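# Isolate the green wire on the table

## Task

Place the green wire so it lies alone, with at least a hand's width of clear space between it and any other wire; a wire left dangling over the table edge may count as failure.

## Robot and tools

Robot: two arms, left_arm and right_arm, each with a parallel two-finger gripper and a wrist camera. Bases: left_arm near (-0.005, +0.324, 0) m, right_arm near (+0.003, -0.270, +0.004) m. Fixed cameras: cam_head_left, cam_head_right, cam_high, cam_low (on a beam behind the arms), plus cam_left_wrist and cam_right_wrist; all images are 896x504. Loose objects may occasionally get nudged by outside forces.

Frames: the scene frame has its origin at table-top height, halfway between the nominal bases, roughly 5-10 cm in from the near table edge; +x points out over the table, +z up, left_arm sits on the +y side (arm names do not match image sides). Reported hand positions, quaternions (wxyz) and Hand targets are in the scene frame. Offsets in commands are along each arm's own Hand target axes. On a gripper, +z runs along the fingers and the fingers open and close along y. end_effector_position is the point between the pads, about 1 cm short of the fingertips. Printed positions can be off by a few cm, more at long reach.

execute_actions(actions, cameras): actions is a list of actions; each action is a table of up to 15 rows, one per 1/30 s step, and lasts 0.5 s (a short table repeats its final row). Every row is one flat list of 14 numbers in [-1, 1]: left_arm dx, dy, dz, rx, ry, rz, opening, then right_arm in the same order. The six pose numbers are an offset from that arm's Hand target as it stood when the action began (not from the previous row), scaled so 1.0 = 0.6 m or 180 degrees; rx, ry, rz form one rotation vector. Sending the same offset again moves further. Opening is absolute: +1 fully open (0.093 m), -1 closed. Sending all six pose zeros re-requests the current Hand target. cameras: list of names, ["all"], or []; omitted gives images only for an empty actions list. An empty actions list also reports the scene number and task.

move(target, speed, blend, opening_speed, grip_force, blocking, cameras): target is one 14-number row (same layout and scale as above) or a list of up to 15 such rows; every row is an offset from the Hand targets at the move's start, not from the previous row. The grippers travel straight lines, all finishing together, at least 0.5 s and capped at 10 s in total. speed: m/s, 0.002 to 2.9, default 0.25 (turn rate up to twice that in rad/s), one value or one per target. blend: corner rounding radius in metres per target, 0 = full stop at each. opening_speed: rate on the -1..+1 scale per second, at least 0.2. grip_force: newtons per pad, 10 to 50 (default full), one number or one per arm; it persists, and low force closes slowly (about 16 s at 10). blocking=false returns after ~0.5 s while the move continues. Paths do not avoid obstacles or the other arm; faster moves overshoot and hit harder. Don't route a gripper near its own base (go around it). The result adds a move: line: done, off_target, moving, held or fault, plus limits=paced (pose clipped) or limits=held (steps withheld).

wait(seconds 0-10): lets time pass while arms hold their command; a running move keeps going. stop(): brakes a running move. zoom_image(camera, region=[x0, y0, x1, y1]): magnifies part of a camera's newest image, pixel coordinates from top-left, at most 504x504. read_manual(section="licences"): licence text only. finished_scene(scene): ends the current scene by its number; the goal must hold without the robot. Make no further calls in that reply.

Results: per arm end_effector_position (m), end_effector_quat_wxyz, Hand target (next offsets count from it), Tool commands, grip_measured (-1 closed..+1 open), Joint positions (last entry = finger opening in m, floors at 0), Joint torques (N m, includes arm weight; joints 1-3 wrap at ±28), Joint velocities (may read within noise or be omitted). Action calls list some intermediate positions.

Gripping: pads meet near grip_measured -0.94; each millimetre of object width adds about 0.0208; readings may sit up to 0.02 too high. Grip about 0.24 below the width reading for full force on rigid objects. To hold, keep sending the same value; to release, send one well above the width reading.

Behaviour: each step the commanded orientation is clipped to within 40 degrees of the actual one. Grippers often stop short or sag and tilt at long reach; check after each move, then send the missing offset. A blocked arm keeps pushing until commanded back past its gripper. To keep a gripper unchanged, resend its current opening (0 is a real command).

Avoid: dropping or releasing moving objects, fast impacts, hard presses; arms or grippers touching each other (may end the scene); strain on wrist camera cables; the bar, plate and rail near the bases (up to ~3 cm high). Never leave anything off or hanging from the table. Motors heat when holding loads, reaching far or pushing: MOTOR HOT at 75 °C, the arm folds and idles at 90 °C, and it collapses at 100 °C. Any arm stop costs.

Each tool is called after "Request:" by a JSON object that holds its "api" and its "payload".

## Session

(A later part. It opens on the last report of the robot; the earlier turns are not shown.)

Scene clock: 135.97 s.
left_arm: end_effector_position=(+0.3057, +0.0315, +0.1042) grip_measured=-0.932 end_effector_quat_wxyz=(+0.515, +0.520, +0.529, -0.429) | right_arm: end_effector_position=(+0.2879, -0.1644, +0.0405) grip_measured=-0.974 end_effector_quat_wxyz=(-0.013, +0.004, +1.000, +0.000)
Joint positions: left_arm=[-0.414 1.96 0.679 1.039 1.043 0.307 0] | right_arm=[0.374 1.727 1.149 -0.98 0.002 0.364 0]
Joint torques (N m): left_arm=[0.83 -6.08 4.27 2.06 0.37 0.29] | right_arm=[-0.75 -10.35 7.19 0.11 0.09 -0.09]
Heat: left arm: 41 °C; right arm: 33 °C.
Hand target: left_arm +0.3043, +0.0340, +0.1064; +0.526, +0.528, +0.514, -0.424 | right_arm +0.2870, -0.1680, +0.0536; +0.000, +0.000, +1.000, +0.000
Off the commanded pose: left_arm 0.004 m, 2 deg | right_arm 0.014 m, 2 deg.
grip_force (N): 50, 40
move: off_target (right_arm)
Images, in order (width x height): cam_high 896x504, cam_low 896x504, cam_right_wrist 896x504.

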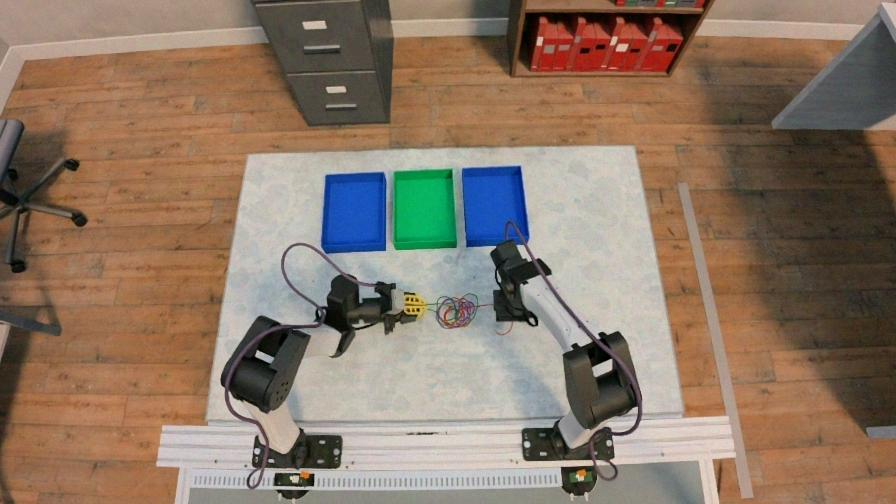

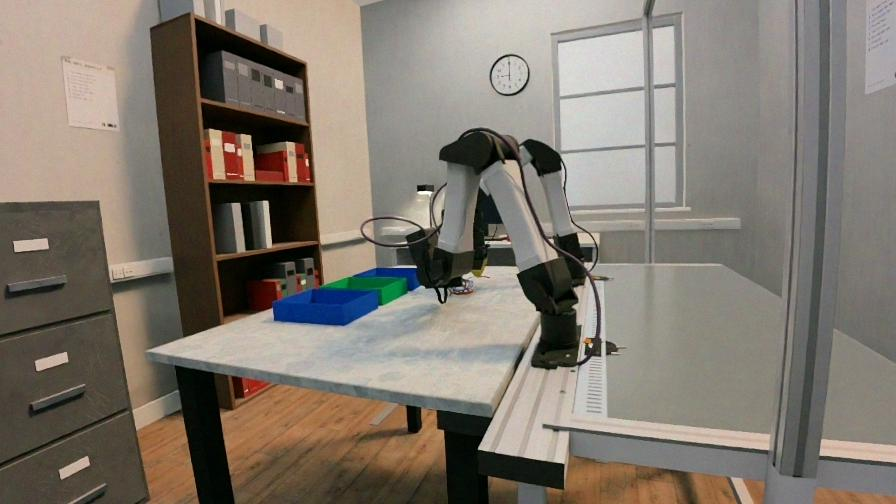

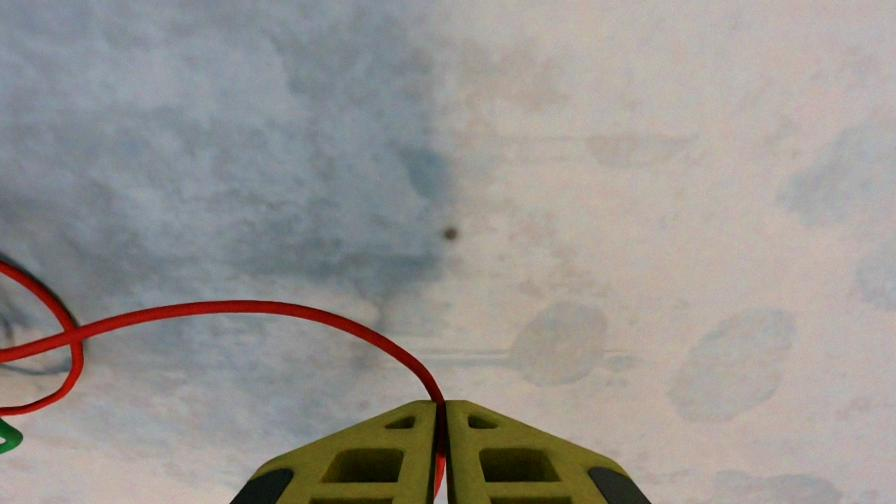

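Request:
{"api": "move", "payload": {"target": [0,0,0,0,0,0,-0.937506, 0,-0.22,0,0,0,0,-1], "speed": 0.06, "cameras": ["cam_high"]}}

Request:
{"api": "zoom_image", "payload": {"camera": "cam_high", "region": [380, 240, 620, 390]}}

Scene clock: 139.63 s.
left_arm: end_effector_position=(+0.3055, +0.0315, +0.1043) grip_measured=-0.932 end_effector_quat_wxyz=(+0.515, +0.521, +0.529, -0.429) | right_arm: end_effector_position=(+0.2858, -0.2967, +0.0417) grip_measured=-0.974 end_effector_quat_wxyz=(-0.016, +0.002, +1.000, +0.004)
Joint positions: left_arm=[-0.414 1.96 0.679 1.04 1.044 0.307 0] | right_arm=[-0.086 1.659 1.076 -0.98 -0.012 -0.099 0]
Joint torques (N m): left_arm=[0.84 -6.06 4.27 2.06 0.36 0.29] | right_arm=[-1.1 -9.2 7.87 0.16 0.02 -0.06]
Heat: left arm: 41 °C; right arm: 33 °C.
Hand target: left_arm +0.3042, +0.0340, +0.1065; +0.526, +0.528, +0.514, -0.424 | right_arm +0.2870, -0.3001, +0.0535; +0.000, +0.000, +1.000, +0.000
Off the commanded pose: left_arm 0.004 m, 2 deg | right_arm 0.012 m, 2 deg.
grip_force (N): 50, 40
move: off_target (right_arm)
Images, in order (width x height): cam_high 896x504.

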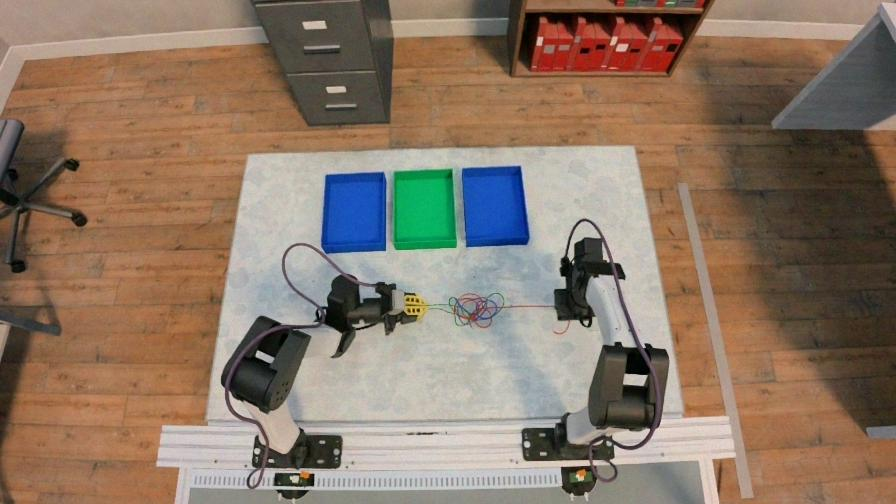

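Scaled by 2.100 from the camera's 896x504 image, which has a finer 1280x720 frame.

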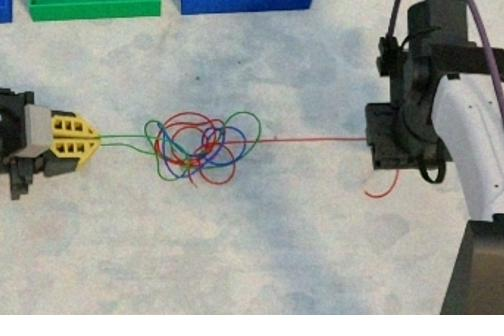

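Request:
{"api": "move", "payload": {"target": [0.0145,0.0124,-0.1487,0,0,0,-0.937506, 0,-0.125,0,0,0,0,-1], "speed": 0.06, "cameras": ["cam_high","cam_low"]}}

Request:
{"api": "zoom_image", "payload": {"camera": "cam_high", "region": [380, 240, 660, 390]}}

Scene clock: 144.00 s.
left_arm: end_effector_position=(+0.3049, +0.1215, +0.0949) grip_measured=-0.932 end_effector_quat_wxyz=(+0.512, +0.516, +0.533, -0.433) | right_arm: end_effector_position=(+0.2825, -0.3698, +0.0497) grip_measured=-0.974 end_effector_quat_wxyz=(-0.002, +0.001, +1.000, +0.003)
Joint positions: left_arm=[-0.131 1.876 0.604 0.788 1.311 0.549 0] | right_arm=[-0.341 1.676 1.126 -0.991 -0.021 -0.355 0]
Joint torques (N m): left_arm=[0.9 -8.05 4.88 1.47 0.56 0.32] | right_arm=[-1.05 -5.19 10.18 0.22 0 -0.08]
Heat: left arm: 41 °C; right arm: 33 °C.
Hand target: left_arm +0.3043, +0.1240, +0.1064; +0.526, +0.528, +0.514, -0.424 | right_arm +0.2871, -0.3751, +0.0534; +0.000, +0.000, +1.000, +0.000
Off the commanded pose: left_arm 0.012 m, 3 deg | right_arm 0.008 m, 0 deg.
grip_force (N): 50, 40
move: off_target (left_arm)
Images, in order (width x height): cam_high 896x504, cam_low 896x504.

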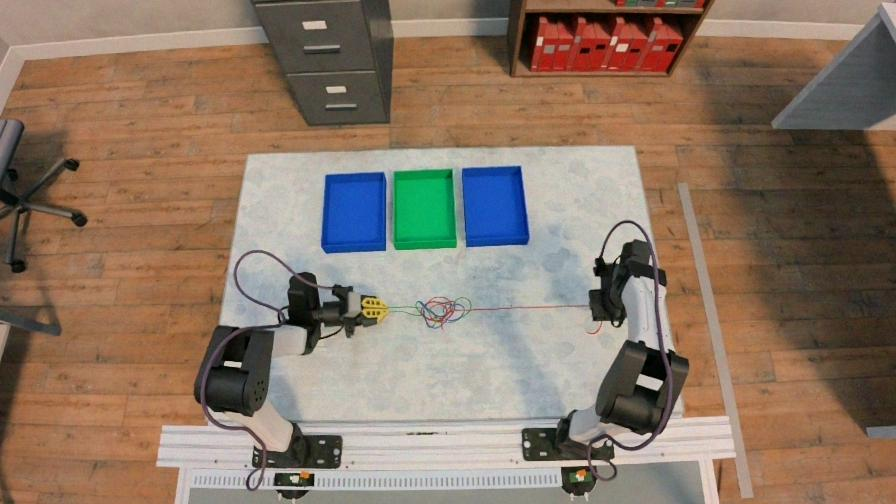

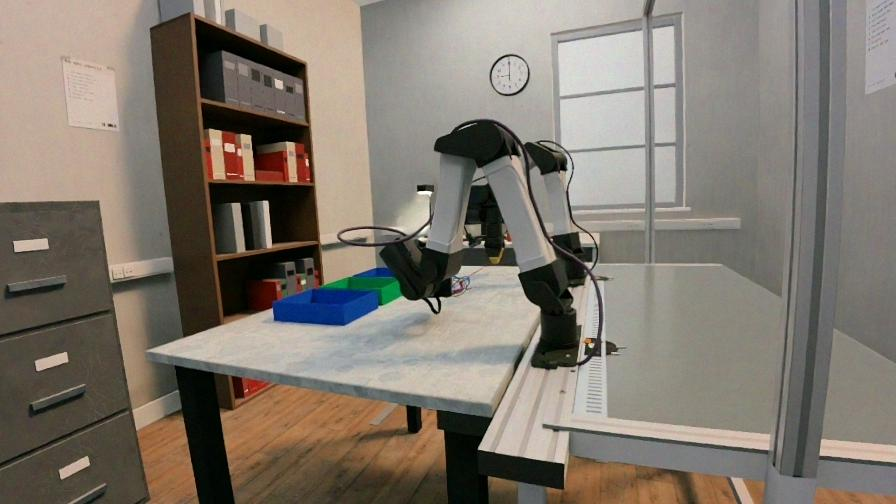

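Scaled by 1.800 from the camera's 896x504 image, which has a finer 1280x720 frame.

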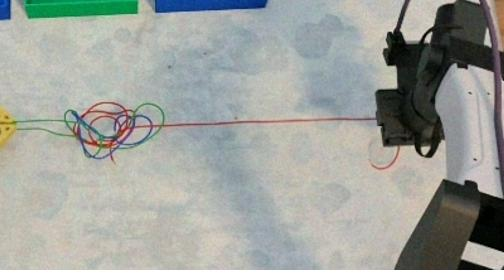

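Request:
{"api": "move", "payload": {"target": [0,0,0,0,0,0,-0.937506, -0.25,-0.04,0,0,0,0,-1], "speed": 0.06, "cameras": ["cam_high"]}}

Request:
{"api": "zoom_image", "payload": {"camera": "cam_high", "region": [380, 200, 660, 350]}}

Scene clock: 148.83 s.
left_arm: end_effector_position=(+0.3045, +0.1216, +0.0941) grip_measured=-0.932 end_effector_quat_wxyz=(+0.511, +0.516, +0.534, -0.434) | right_arm: end_effector_position=(+0.4349, -0.3992, +0.0533) grip_measured=-0.974 end_effector_quat_wxyz=(+0.005, -0.005, +1.000, +0.002)
Joint positions: left_arm=[-0.131 1.876 0.604 0.781 1.311 0.555 0] | right_arm=[-0.284 2.251 1.97 -1.245 -0.023 -0.31 0]
Joint torques (N m): left_arm=[0.88 -8.16 4.98 1.46 0.57 0.31] | right_arm=[-0.09 -9.24 10.52 0.22 0.03 0.22]
Heat: left arm: 39 °C; right arm: 33 °C.
Hand target: left_arm +0.3043, +0.1239, +0.1065; +0.526, +0.528, +0.514, -0.424 | right_arm +0.4371, -0.3989, +0.0535; +0.000, +0.000, +1.000, +0.000
Off the commanded pose: left_arm 0.013 m, 3 deg | right_arm 0.002 m, 1 deg.
grip_force (N): 50, 40
move: off_target (left_arm)
Images, in order (width x height): cam_high 896x504.

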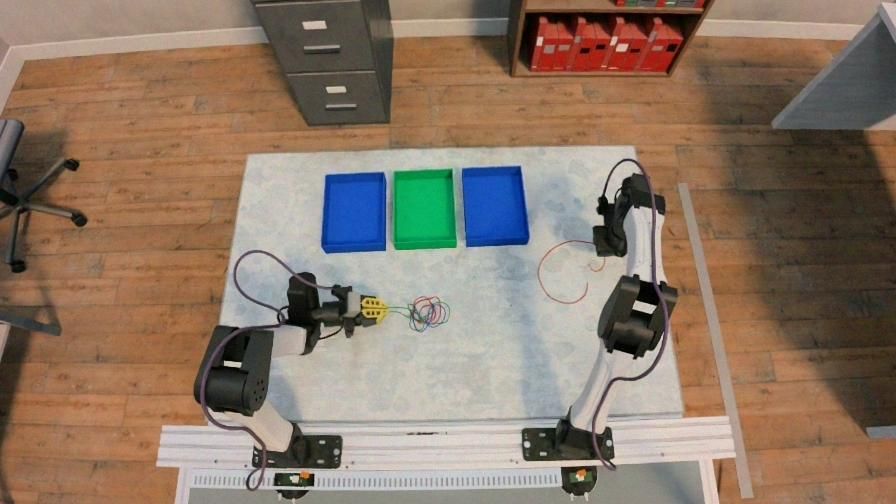

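Scaled by 1.800 from the camera's 896x504 image, which has a finer 1280x720 frame.

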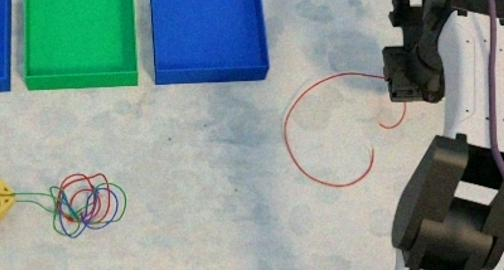

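Request:
{"api": "move", "payload": {"target": [[0,0,0,0,0,0,-0.937506, 0.0,0.05,0.0667,0,0,0,-1],[0,0,0,0,0,0,-0.937506, 0.0,0.05,0.0667,0,0,0,-0.5]], "speed": 0.08, "cameras": ["cam_right_wrist"]}}

Scene clock: 151.83 s.
left_arm: end_effector_position=(+0.3045, +0.1216, +0.0941) grip_measured=-0.932 end_effector_quat_wxyz=(+0.511, +0.516, +0.534, -0.434) | right_arm: end_effector_position=(+0.4340, -0.3681, +0.0175) grip_measured=-0.502 end_effector_quat_wxyz=(-0.003, -0.005, +1.000, +0.005)
Joint positions: left_arm=[-0.131 1.876 0.604 0.781 1.311 0.555 0] | right_arm=[-0.216 2.251 1.828 -1.117 -0.021 -0.243 0.021]
Joint torques (N m): left_arm=[0.87 -8.16 4.98 1.46 0.57 0.31] | right_arm=[-0.13 -9.87 7.51 0.56 0.03 0.23]
Heat: left arm: 39 °C; right arm: 33 °C.
Hand target: left_arm +0.3043, +0.1239, +0.1065; +0.526, +0.528, +0.514, -0.424 | right_arm +0.4371, -0.3689, +0.0135; +0.000, +0.000, +1.000, +0.000
Off the commanded pose: left_arm 0.013 m, 3 deg | right_arm 0.005 m, 1 deg.
grip_force (N): 50, 40
move: off_target (left_arm)
Images, in order (width x height): cam_right_wrist 896x504.

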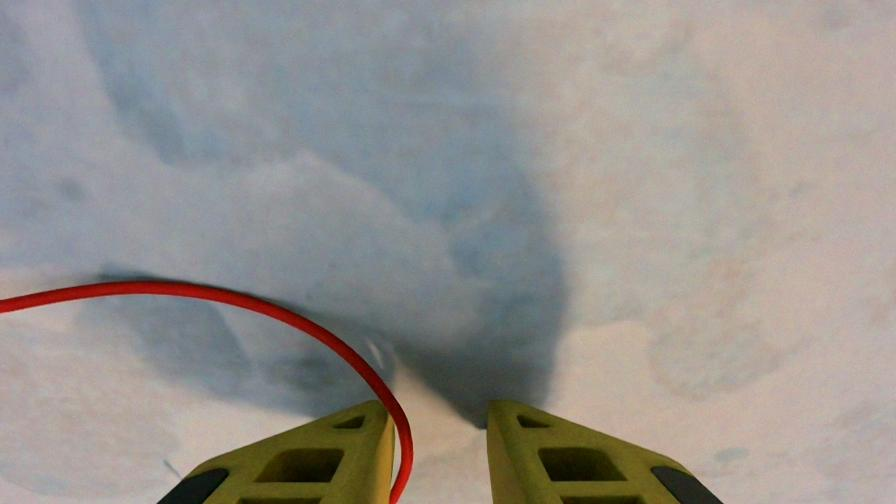

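Request:
{"api": "move", "payload": {"target": [[0,0,0,0,0,0,-0.937506, 0.0,0.0,-0.1667,0,0,0,-0.5],[0,0,0,0,0,0,-0.937506, 0.2285,0.5815,-0.2275,0,0,0,-0.5]], "speed": 0.2, "blend": [0.03,0], "cameras": ["cam_right_wrist","cam_high"]}}

Request:
{"api": "zoom_image", "payload": {"camera": "cam_right_wrist", "region": [100, 60, 520, 480]}}

Scene clock: 157.13 s.
left_arm: end_effector_position=(+0.3045, +0.1216, +0.0941) grip_measured=-0.932 end_effector_quat_wxyz=(+0.511, +0.516, +0.534, -0.434) | right_arm: end_effector_position=(+0.2971, -0.0203, +0.1473) grip_measured=-0.502 end_effector_quat_wxyz=(-0.002, -0.008, +1.000, +0.005)
Joint positions: left_arm=[-0.131 1.876 0.604 0.781 1.311 0.555 0] | right_arm=[0.735 1.973 1.9 -1.462 0.014 0.702 0.021]
Joint torques (N m): left_arm=[0.87 -8.17 5 1.46 0.57 0.31] | right_arm=[-0.38 -7.51 10.5 0.12 0.13 0.23]
Heat: left arm: 38 °C; right arm: 35 °C.
Hand target: left_arm +0.3043, +0.1239, +0.1065; +0.526, +0.528, +0.514, -0.424 | right_arm +0.2997, -0.0202, +0.1503; +0.001, +0.000, +1.000, +0.001
Off the commanded pose: left_arm 0.013 m, 3 deg | right_arm 0.004 m, 1 deg.
grip_force (N): 50, 40
move: off_target (left_arm)
Images, in order (width x height): cam_high 896x504, cam_right_wrist 896x504.

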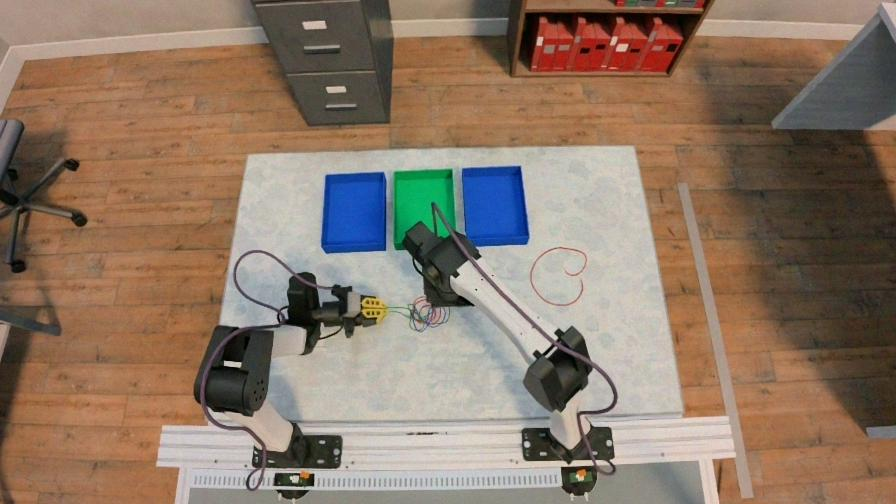

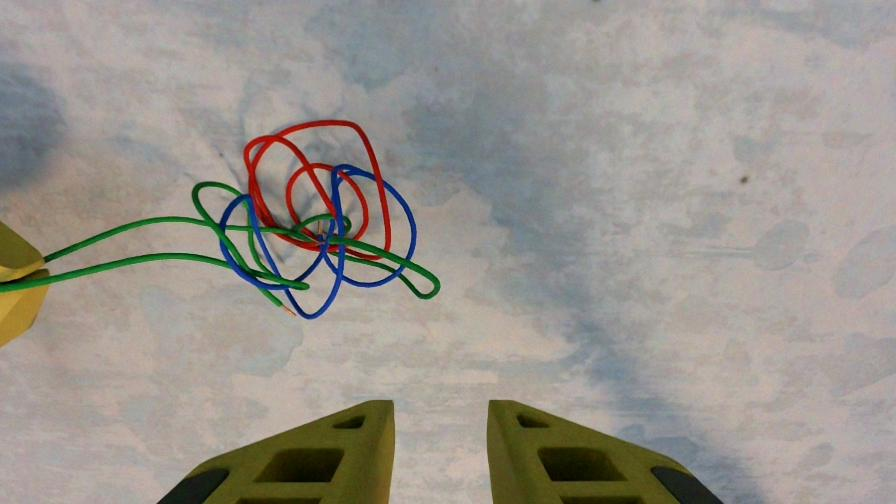

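Scaled by 1.200 from the camera's 896x504 image, which has a finer 1280x720 frame.

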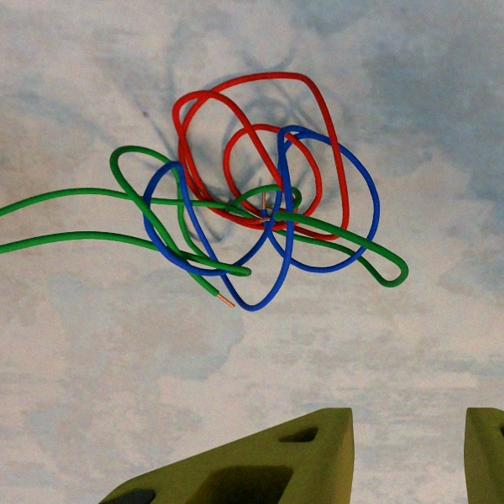

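Request:
{"api": "move", "payload": {"target": [0,0,0,0,0,0,-0.937506, 0.0167,0.0375,0.187,0,0,0,-0.5], "speed": 0.1, "cameras": ["cam_right_wrist"]}}

Request:
{"api": "zoom_image", "payload": {"camera": "cam_right_wrist", "region": [200, 84, 620, 504]}}

Scene clock: 161.47 s.
left_arm: end_effector_position=(+0.3045, +0.1216, +0.0941) grip_measured=-0.932 end_effector_quat_wxyz=(+0.511, +0.516, +0.534, -0.434) | right_arm: end_effector_position=(+0.2880, -0.0022, +0.0419) grip_measured=-0.502 end_effector_quat_wxyz=(-0.007, -0.003, +1.000, +0.001)
Joint positions: left_arm=[-0.131 1.876 0.604 0.781 1.311 0.555 0] | right_arm=[0.78 2.036 1.57 -1.082 0.014 0.756 0.021]
Joint torques (N m): left_arm=[0.88 -8.17 4.98 1.46 0.57 0.31] | right_arm=[0.38 -8.01 7.57 0.53 0.16 0.26]
Heat: left arm: 38 °C; right arm: 35 °C.
Hand target: left_arm +0.3043, +0.1239, +0.1065; +0.526, +0.528, +0.514, -0.424 | right_arm +0.2897, +0.0023, +0.0380; +0.000, +0.000, +1.000, +0.000
Off the commanded pose: left_arm 0.013 m, 3 deg | right_arm 0.006 m, 1 deg.
grip_force (N): 50, 40
move: off_target (left_arm)
Images, in order (width x height): cam_right_wrist 896x504.

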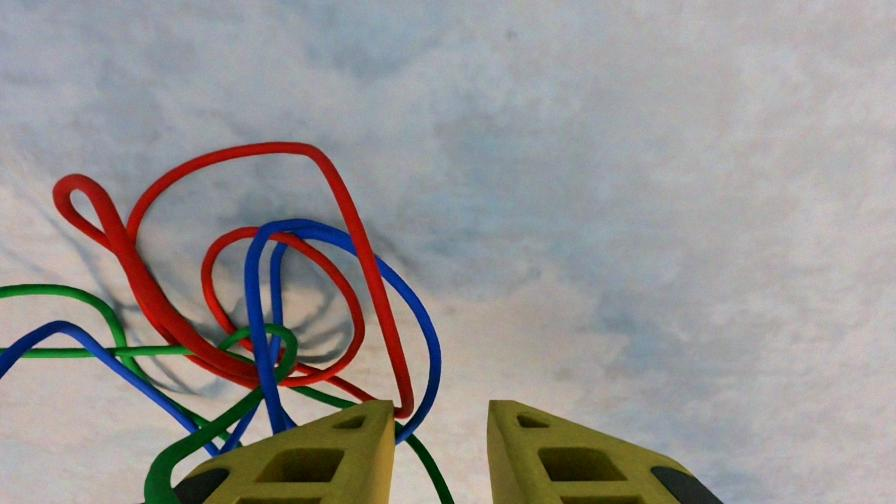

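Scaled by 1.200 from the camera's 896x504 image, which has a finer 1280x720 frame.

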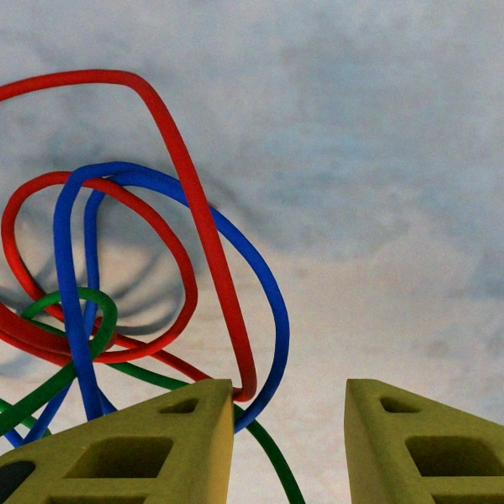

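Request:
{"api": "move", "payload": {"target": [0,0,0,0,0,0,-0.937506, -0.0083,0.0095,0.0483,0,0,0,-0.5], "speed": 0.04, "cameras": ["cam_right_wrist"]}}

Request:
{"api": "zoom_image", "payload": {"camera": "cam_right_wrist", "region": [200, 84, 620, 504]}}

Scene clock: 164.63 s.
left_arm: end_effector_position=(+0.3045, +0.1216, +0.0941) grip_measured=-0.932 end_effector_quat_wxyz=(+0.511, +0.516, +0.534, -0.434) | right_arm: end_effector_position=(+0.2939, +0.0041, +0.0161) grip_measured=-0.502 end_effector_quat_wxyz=(-0.005, -0.003, +1.000, +0.002)
Joint positions: left_arm=[-0.131 1.876 0.604 0.781 1.311 0.555 0] | right_arm=[0.78 2.093 1.55 -1 0.015 0.756 0.021]
Joint torques (N m): left_arm=[0.87 -8.17 4.98 1.46 0.57 0.31] | right_arm=[0.35 -7.76 7.16 0.61 0.15 0.26]
Heat: left arm: 37 °C; right arm: 35 °C.
Hand target: left_arm +0.3043, +0.1239, +0.1065; +0.526, +0.528, +0.514, -0.424 | right_arm +0.2948, +0.0081, +0.0091; +0.001, +0.000, +1.000, +0.001
Off the commanded pose: left_arm 0.013 m, 3 deg | right_arm 0.008 m, 1 deg.
grip_force (N): 50, 40
move: off_target (left_arm)
Images, in order (width x height): cam_right_wrist 896x504.

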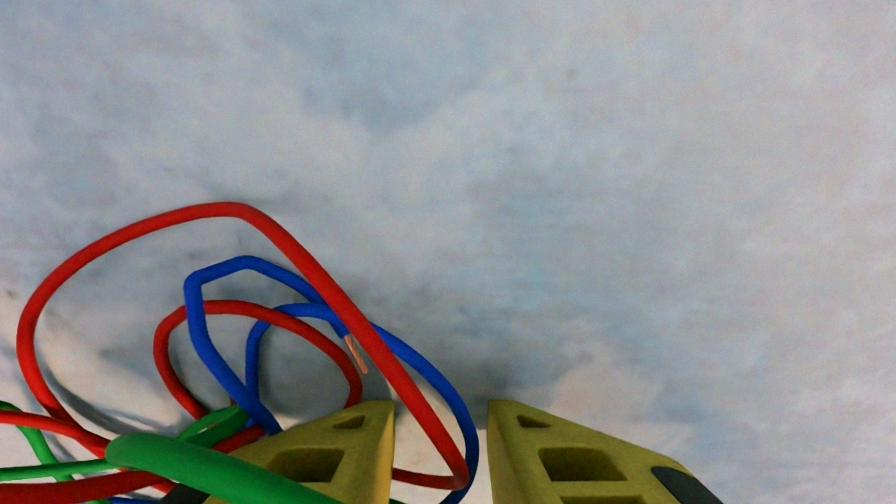

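Scaled by 1.200 from the camera's 896x504 image, which has a finer 1280x720 frame.

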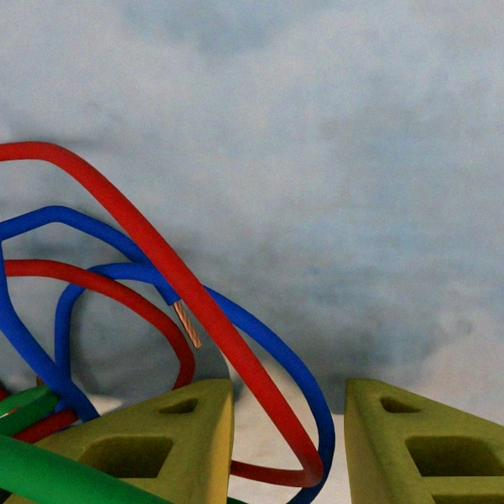

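Request:
{"api": "wait", "payload": {"seconds": 0.1, "cameras": ["cam_low","cam_high","cam_head_left","cam_head_right"]}}

Request:
{"api": "zoom_image", "payload": {"camera": "cam_head_left", "region": [400, 230, 500, 330]}}

Request:
{"api": "zoom_image", "payload": {"camera": "cam_high", "region": [380, 270, 480, 350]}}

Request:
{"api": "zoom_image", "payload": {"camera": "cam_low", "region": [400, 230, 520, 320]}}

Scene clock: 167.97 s.
left_arm: end_effector_position=(+0.3045, +0.1216, +0.0941) grip_measured=-0.932 end_effector_quat_wxyz=(+0.511, +0.516, +0.534, -0.434) | right_arm: end_effector_position=(+0.2939, +0.0041, +0.0161) grip_measured=-0.502 end_effector_quat_wxyz=(-0.005, -0.003, +1.000, +0.002)
Joint positions: left_arm=[-0.131 1.876 0.604 0.781 1.311 0.555 0] | right_arm=[0.78 2.093 1.55 -1 0.015 0.756 0.021]
Joint torques (N m): left_arm=[0.87 -8.16 5 1.46 0.57 0.31] | right_arm=[0.24 -8.02 7.19 0.61 0.16 0.24]
Heat: left arm: 37 °C; right arm: 35 °C.
Hand target: left_arm +0.3043, +0.1239, +0.1065; +0.526, +0.528, +0.514, -0.424 | right_arm +0.2948, +0.0081, +0.0091; +0.000, +0.000, +1.000, +0.001
Tool commands: left_gripper/opening=-0.937506 right_gripper/opening=-0.5
Off the commanded pose: left_arm 0.013 m, 3 deg | right_arm 0.008 m, 1 deg.
grip_force (N): 50, 40
wait: 0.10 s; at rest from the start
Images, in order (width x height): cam_head_left 896x504, cam_head_right 896x504, cam_high 896x504, cam_low 896x504.

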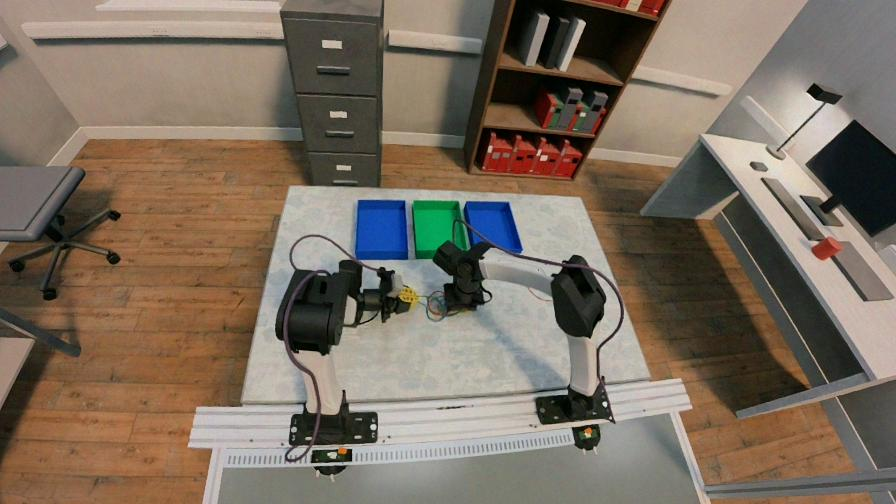

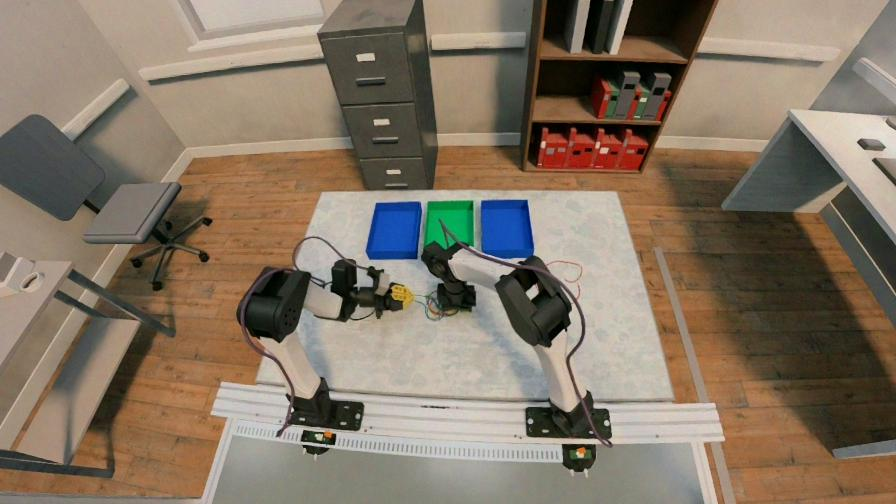

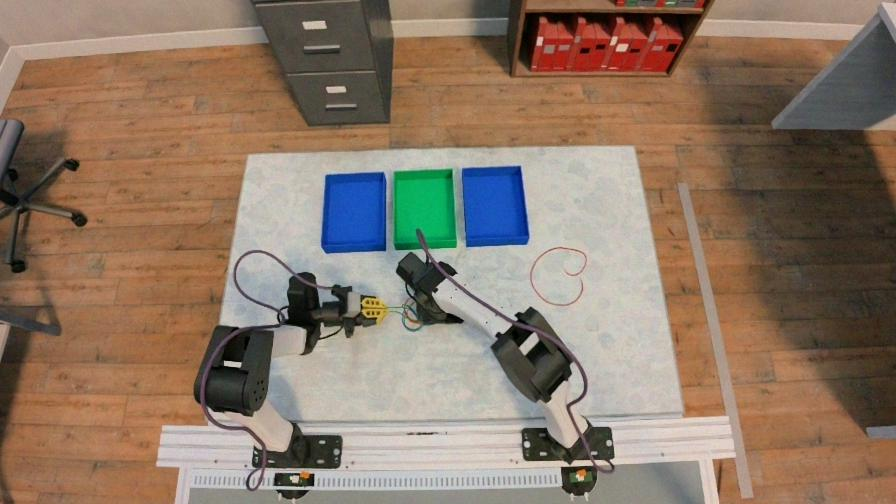

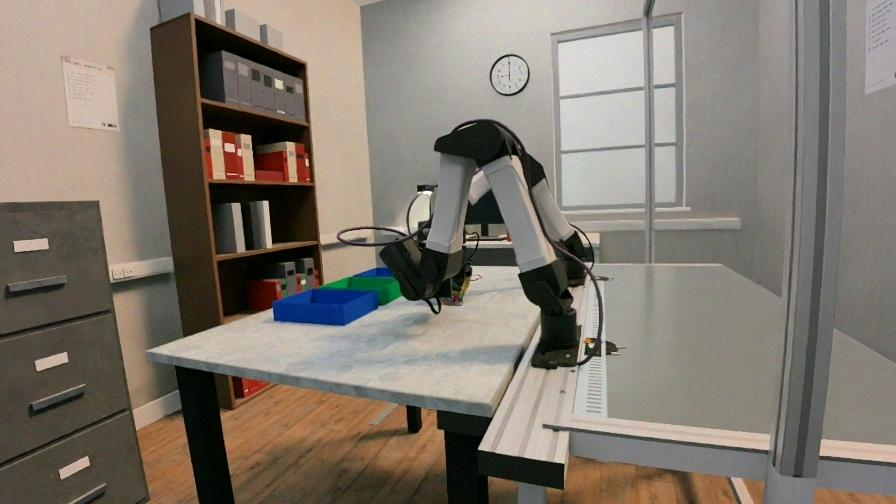

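Scaled by 5.040 from the camera's 896x504 image, which has a finer 1280x720 frame.

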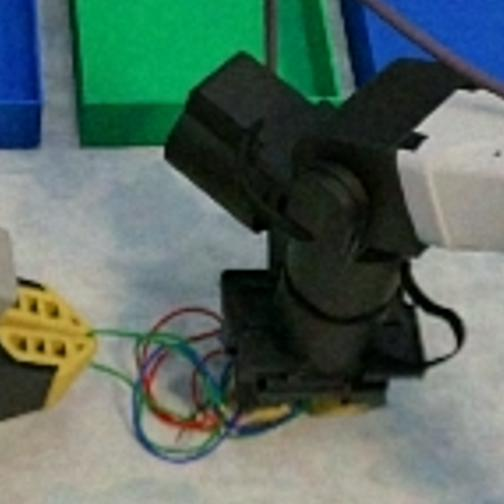

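Scaled by 5.040 from the camera's 896x504 image, which has a finer 1280x720 frame.

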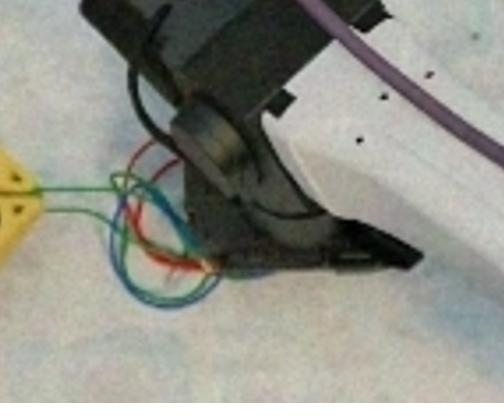

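Scaled by 4.200 from the camera's 896x504 image, which has a finer 1280x720 frame.

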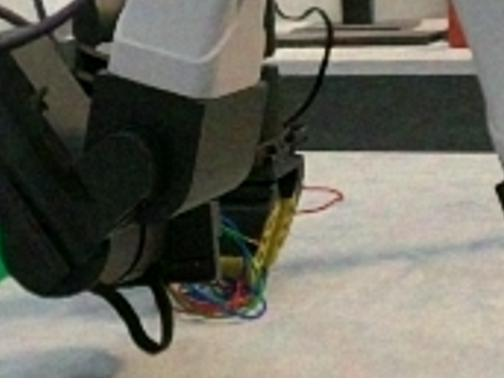

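Request:
{"api": "move", "payload": {"target": [0,0,0,0,0,0,-0.937506, 0,0,0,0,0,0,-1], "speed": 0.04, "cameras": ["cam_right_wrist"]}}

Request:
{"api": "zoom_image", "payload": {"camera": "cam_right_wrist", "region": [200, 84, 620, 504]}}

Scene clock: 170.70 s.
left_arm: end_effector_position=(+0.3044, +0.1216, +0.0939) grip_measured=-0.932 end_effector_quat_wxyz=(+0.510, +0.516, +0.534, -0.434) | right_arm: end_effector_position=(+0.2957, +0.0059, +0.0161) grip_measured=-0.971 end_effector_quat_wxyz=(-0.001, -0.003, +1.000, +0.006)
Joint positions: left_arm=[-0.131 1.876 0.604 0.779 1.311 0.555 0] | right_arm=[0.78 2.093 1.55 -0.99 0.015 0.756 0]
Joint torques (N m): left_arm=[0.88 -8.17 4.98 1.48 0.57 0.31] | right_arm=[0.25 -7.87 7.15 0.49 0.14 0.24]
Heat: left arm: 37 °C; right arm: 36 °C.
Hand target: left_arm +0.3043, +0.1239, +0.1065; +0.526, +0.528, +0.514, -0.424 | right_arm +0.2948, +0.0081, +0.0091; +0.000, +0.000, +1.000, +0.000
Off the commanded pose: left_arm 0.013 m, 3 deg | right_arm 0.007 m, 1 deg.
grip_force (N): 50, 40
move: off_target (left_arm)
Images, in order (width x height): cam_right_wrist 896x504.

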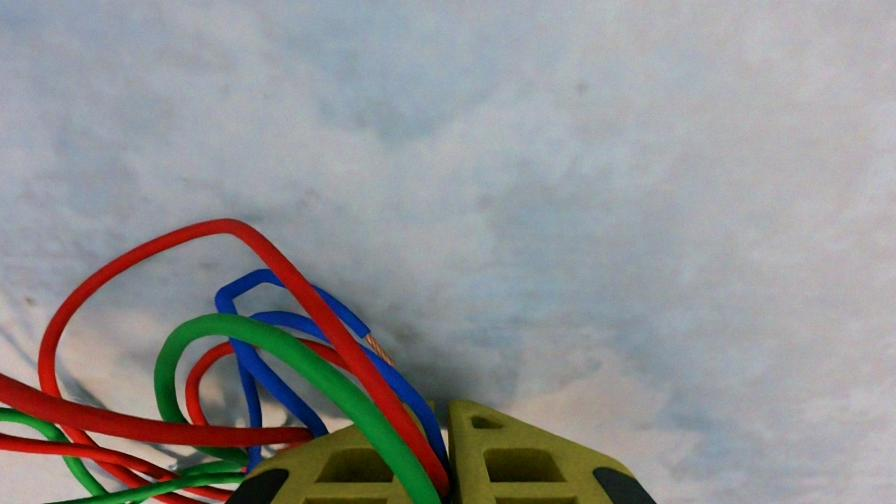

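Scaled by 1.200 from the camera's 896x504 image, which has a finer 1280x720 frame.

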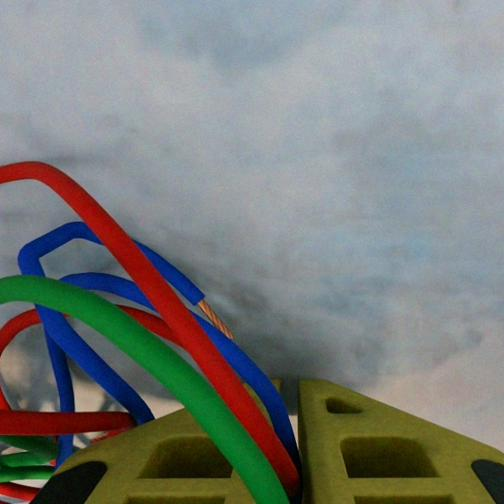

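Request:
{"api": "move", "payload": {"target": [[0,0,0,0,0,0,-0.937506, 0,0,0,0,0,0,-0.5],[0,0,0,0,0,0,-0.937506, 0,0,-0.2,0,0,0,-0.5]], "speed": 0.06, "cameras": ["cam_right_wrist"]}}

Request:
{"api": "zoom_image", "payload": {"camera": "cam_right_wrist", "region": [100, 60, 520, 480]}}

Scene clock: 175.13 s.
left_arm: end_effector_position=(+0.3043, +0.1216, +0.0939) grip_measured=-0.932 end_effector_quat_wxyz=(+0.510, +0.516, +0.534, -0.434) | right_arm: end_effector_position=(+0.2952, +0.0044, +0.1026) grip_measured=-0.502 end_effector_quat_wxyz=(-0.024, -0.002, +1.000, -0.016)
Joint positions: left_arm=[-0.131 1.876 0.604 0.779 1.311 0.555 0] | right_arm=[0.783 2.093 1.898 -1.401 0.015 0.763 0.021]
Joint torques (N m): left_arm=[0.88 -8.16 4.98 1.48 0.57 0.31] | right_arm=[0.54 -13.65 10.13 0 0.14 0.27]
Heat: left arm: 37 °C; right arm: 37 °C.
Hand target: left_arm +0.3043, +0.1239, +0.1064; +0.526, +0.528, +0.514, -0.424 | right_arm +0.2947, +0.0080, +0.1290; +0.001, +0.000, +1.000, +0.000
Off the commanded pose: left_arm 0.013 m, 3 deg | right_arm 0.027 m, 3 deg.
grip_force (N): 50, 40
move: off_target (left_arm, right_arm)
Images, in order (width x height): cam_right_wrist 896x504.

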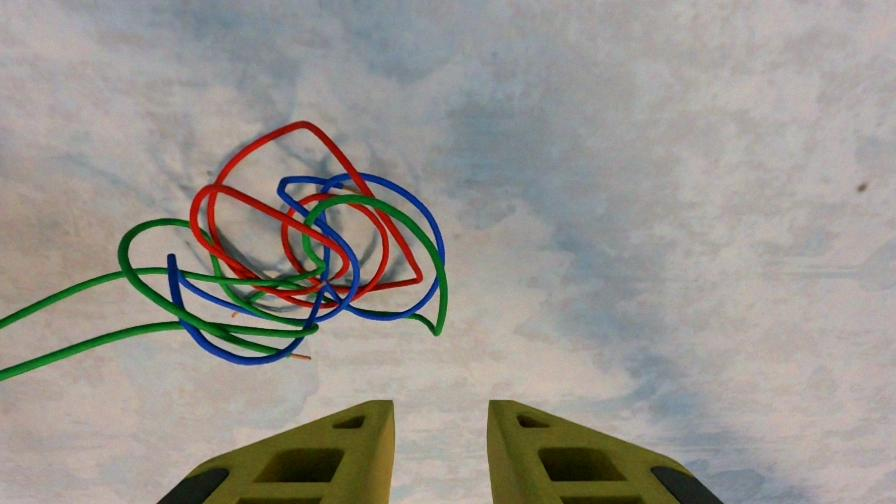

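Scaled by 1.200 from the camera's 896x504 image, which has a finer 1280x720 frame.

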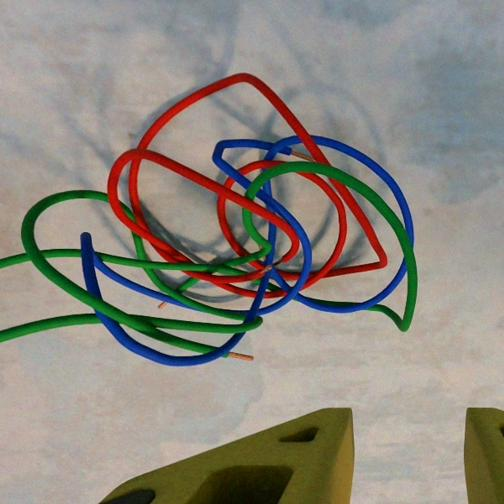

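Request:
{"api": "move", "payload": {"target": [0,0,0,0,0,0,-0.937506, -0.057,0,0.0233,-0.111,0,0,-0.6], "speed": 0.08, "cameras": ["cam_right_wrist"]}}

Request:
{"api": "zoom_image", "payload": {"camera": "cam_right_wrist", "region": [200, 60, 620, 480]}}

Scene clock: 184.43 s.
left_arm: end_effector_position=(+0.3043, +0.1216, +0.0939) grip_measured=-0.932 end_effector_quat_wxyz=(+0.510, +0.516, +0.534, -0.434) | right_arm: end_effector_position=(+0.3238, +0.0048, +0.0888) grip_measured=-0.598 end_effector_quat_wxyz=(-0.031, +0.010, +0.989, +0.146)
Joint positions: left_arm=[-0.131 1.876 0.604 0.779 1.311 0.555 0] | right_arm=[0.629 1.997 1.673 -1.091 -0.254 0.646 0.016]
Joint torques (N m): left_arm=[0.88 -8.17 5 1.47 0.57 0.31] | right_arm=[-0.64 -14.26 7.65 0.81 -0.25 -0.1]
Heat: left arm: 37 °C; right arm: 41 °C.
Hand target: left_arm +0.3043, +0.1239, +0.1064; +0.526, +0.528, +0.514, -0.424 | right_arm +0.3288, +0.0080, +0.1151; +0.000, +0.000, +0.985, +0.174
Off the commanded pose: left_arm 0.013 m, 3 deg | right_arm 0.027 m, 5 deg.
grip_force (N): 50, 40
move: off_target (left_arm, right_arm)
Images, in order (width x height): cam_right_wrist 896x504.

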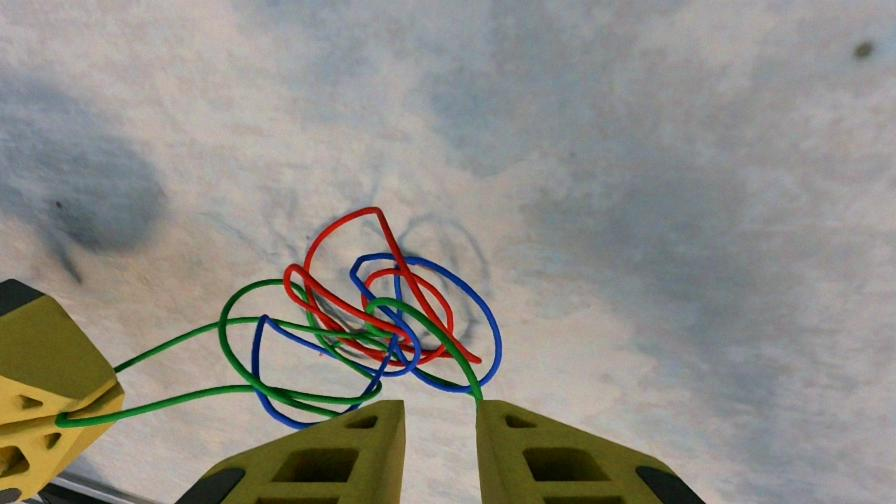

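Scaled by 1.200 from the camera's 896x504 image, which has a finer 1280x720 frame.

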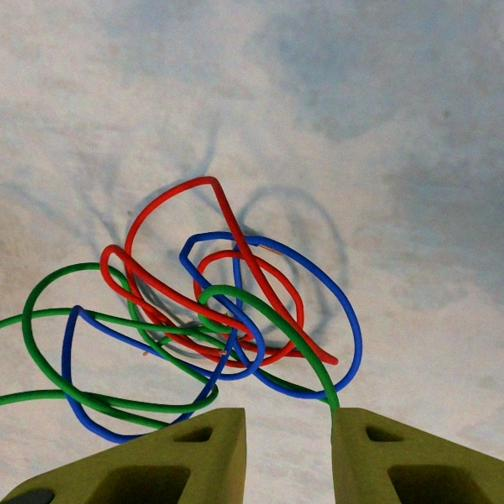

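Request:
{"api": "move", "payload": {"target": [0,0,0,0,0,0,-0.937506, -0.022,0.0055,0.0872,0,0,0,-0.6], "speed": 0.06, "cameras": ["cam_right_wrist"]}}

Request:
{"api": "zoom_image", "payload": {"camera": "cam_right_wrist", "region": [200, 84, 620, 504]}}

Scene clock: 189.57 s.
left_arm: end_effector_position=(+0.3043, +0.1216, +0.0939) grip_measured=-0.932 end_effector_quat_wxyz=(+0.510, +0.516, +0.534, -0.434) | right_arm: end_effector_position=(+0.3412, +0.0221, +0.0699) grip_measured=-0.598 end_effector_quat_wxyz=(-0.002, +0.001, +0.986, +0.168)
Joint positions: left_arm=[-0.131 1.876 0.604 0.779 1.311 0.555 0] | right_arm=[0.637 2.037 1.646 -0.948 -0.254 0.646 0.016]
Joint torques (N m): left_arm=[0.88 -8.17 5 1.47 0.57 0.31] | right_arm=[0.29 -8.55 8.17 1.01 -0.2 0.11]
Heat: left arm: 38 °C; right arm: 44 °C.
Hand target: left_arm +0.3043, +0.1239, +0.1064; +0.526, +0.528, +0.514, -0.424 | right_arm +0.3421, +0.0291, +0.0671; +0.000, +0.000, +0.985, +0.174
Off the commanded pose: left_arm 0.013 m, 3 deg | right_arm 0.008 m, 1 deg.
grip_force (N): 50, 40
move: off_target (left_arm)
Images, in order (width x height): cam_right_wrist 896x504.

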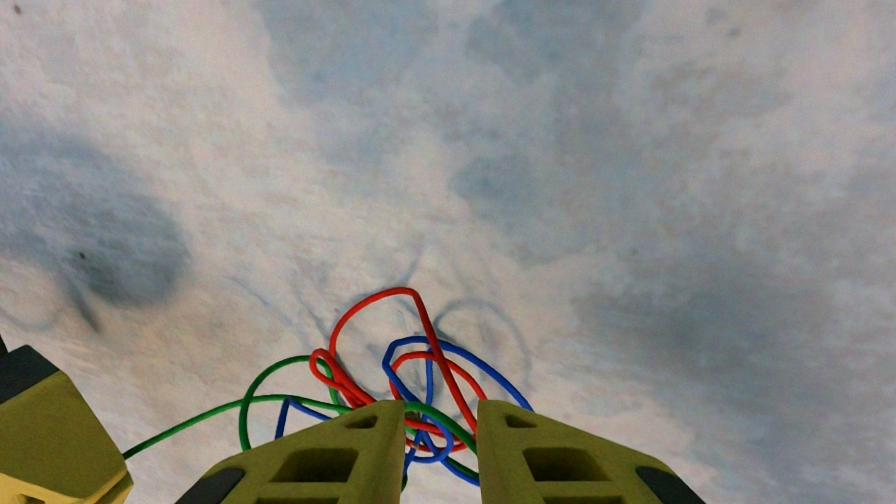

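Scaled by 1.200 from the camera's 896x504 image, which has a finer 1280x720 frame.

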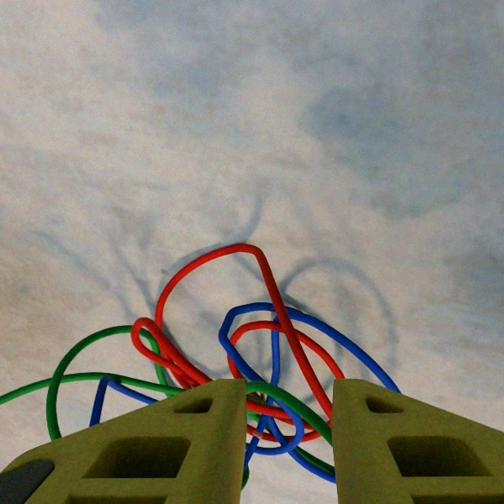

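Request:
{"api": "move", "payload": {"target": [0,0,0,0,0,0,-0.937506, 0.017,0.0157,0.066,0,0,0,-0.6], "speed": 0.06, "cameras": ["cam_right_wrist"]}}

Request:
{"api": "zoom_image", "payload": {"camera": "cam_right_wrist", "region": [200, 84, 620, 504]}}

Scene clock: 195.30 s.
left_arm: end_effector_position=(+0.3043, +0.1216, +0.0939) grip_measured=-0.932 end_effector_quat_wxyz=(+0.510, +0.516, +0.534, -0.434) | right_arm: end_effector_position=(+0.3307, +0.0465, +0.0383) grip_measured=-0.598 end_effector_quat_wxyz=(-0.004, -0.002, +0.985, +0.173)
Joint positions: left_arm=[-0.131 1.876 0.604 0.779 1.311 0.555 0] | right_arm=[0.694 2.086 1.586 -0.822 -0.253 0.697 0.016]
Joint torques (N m): left_arm=[0.88 -8.17 5 1.47 0.57 0.31] | right_arm=[0.25 -8.59 7.9 1.03 -0.08 0.2]
Heat: left arm: 38 °C; right arm: 43 °C.
Hand target: left_arm +0.3043, +0.1239, +0.1064; +0.526, +0.528, +0.514, -0.424 | right_arm +0.3319, +0.0515, +0.0331; +0.000, +0.000, +0.985, +0.174
Off the commanded pose: left_arm 0.013 m, 3 deg | right_arm 0.007 m, 1 deg.
grip_force (N): 50, 40
move: off_target (left_arm)
Images, in order (width x height): cam_right_wrist 896x504.

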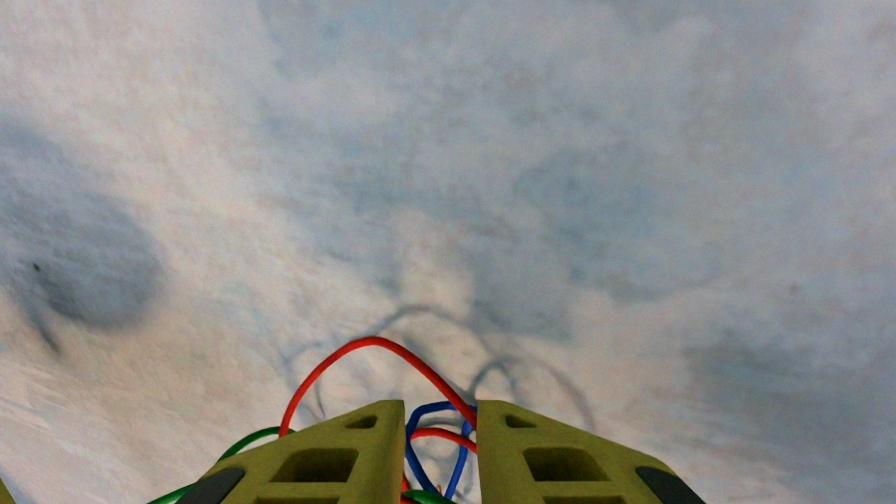

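Scaled by 1.200 from the camera's 896x504 image, which has a finer 1280x720 frame.

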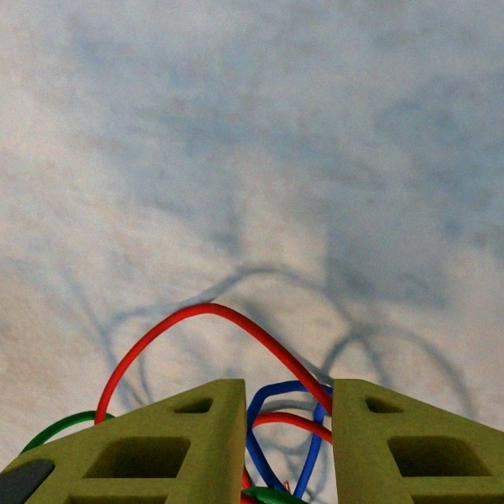

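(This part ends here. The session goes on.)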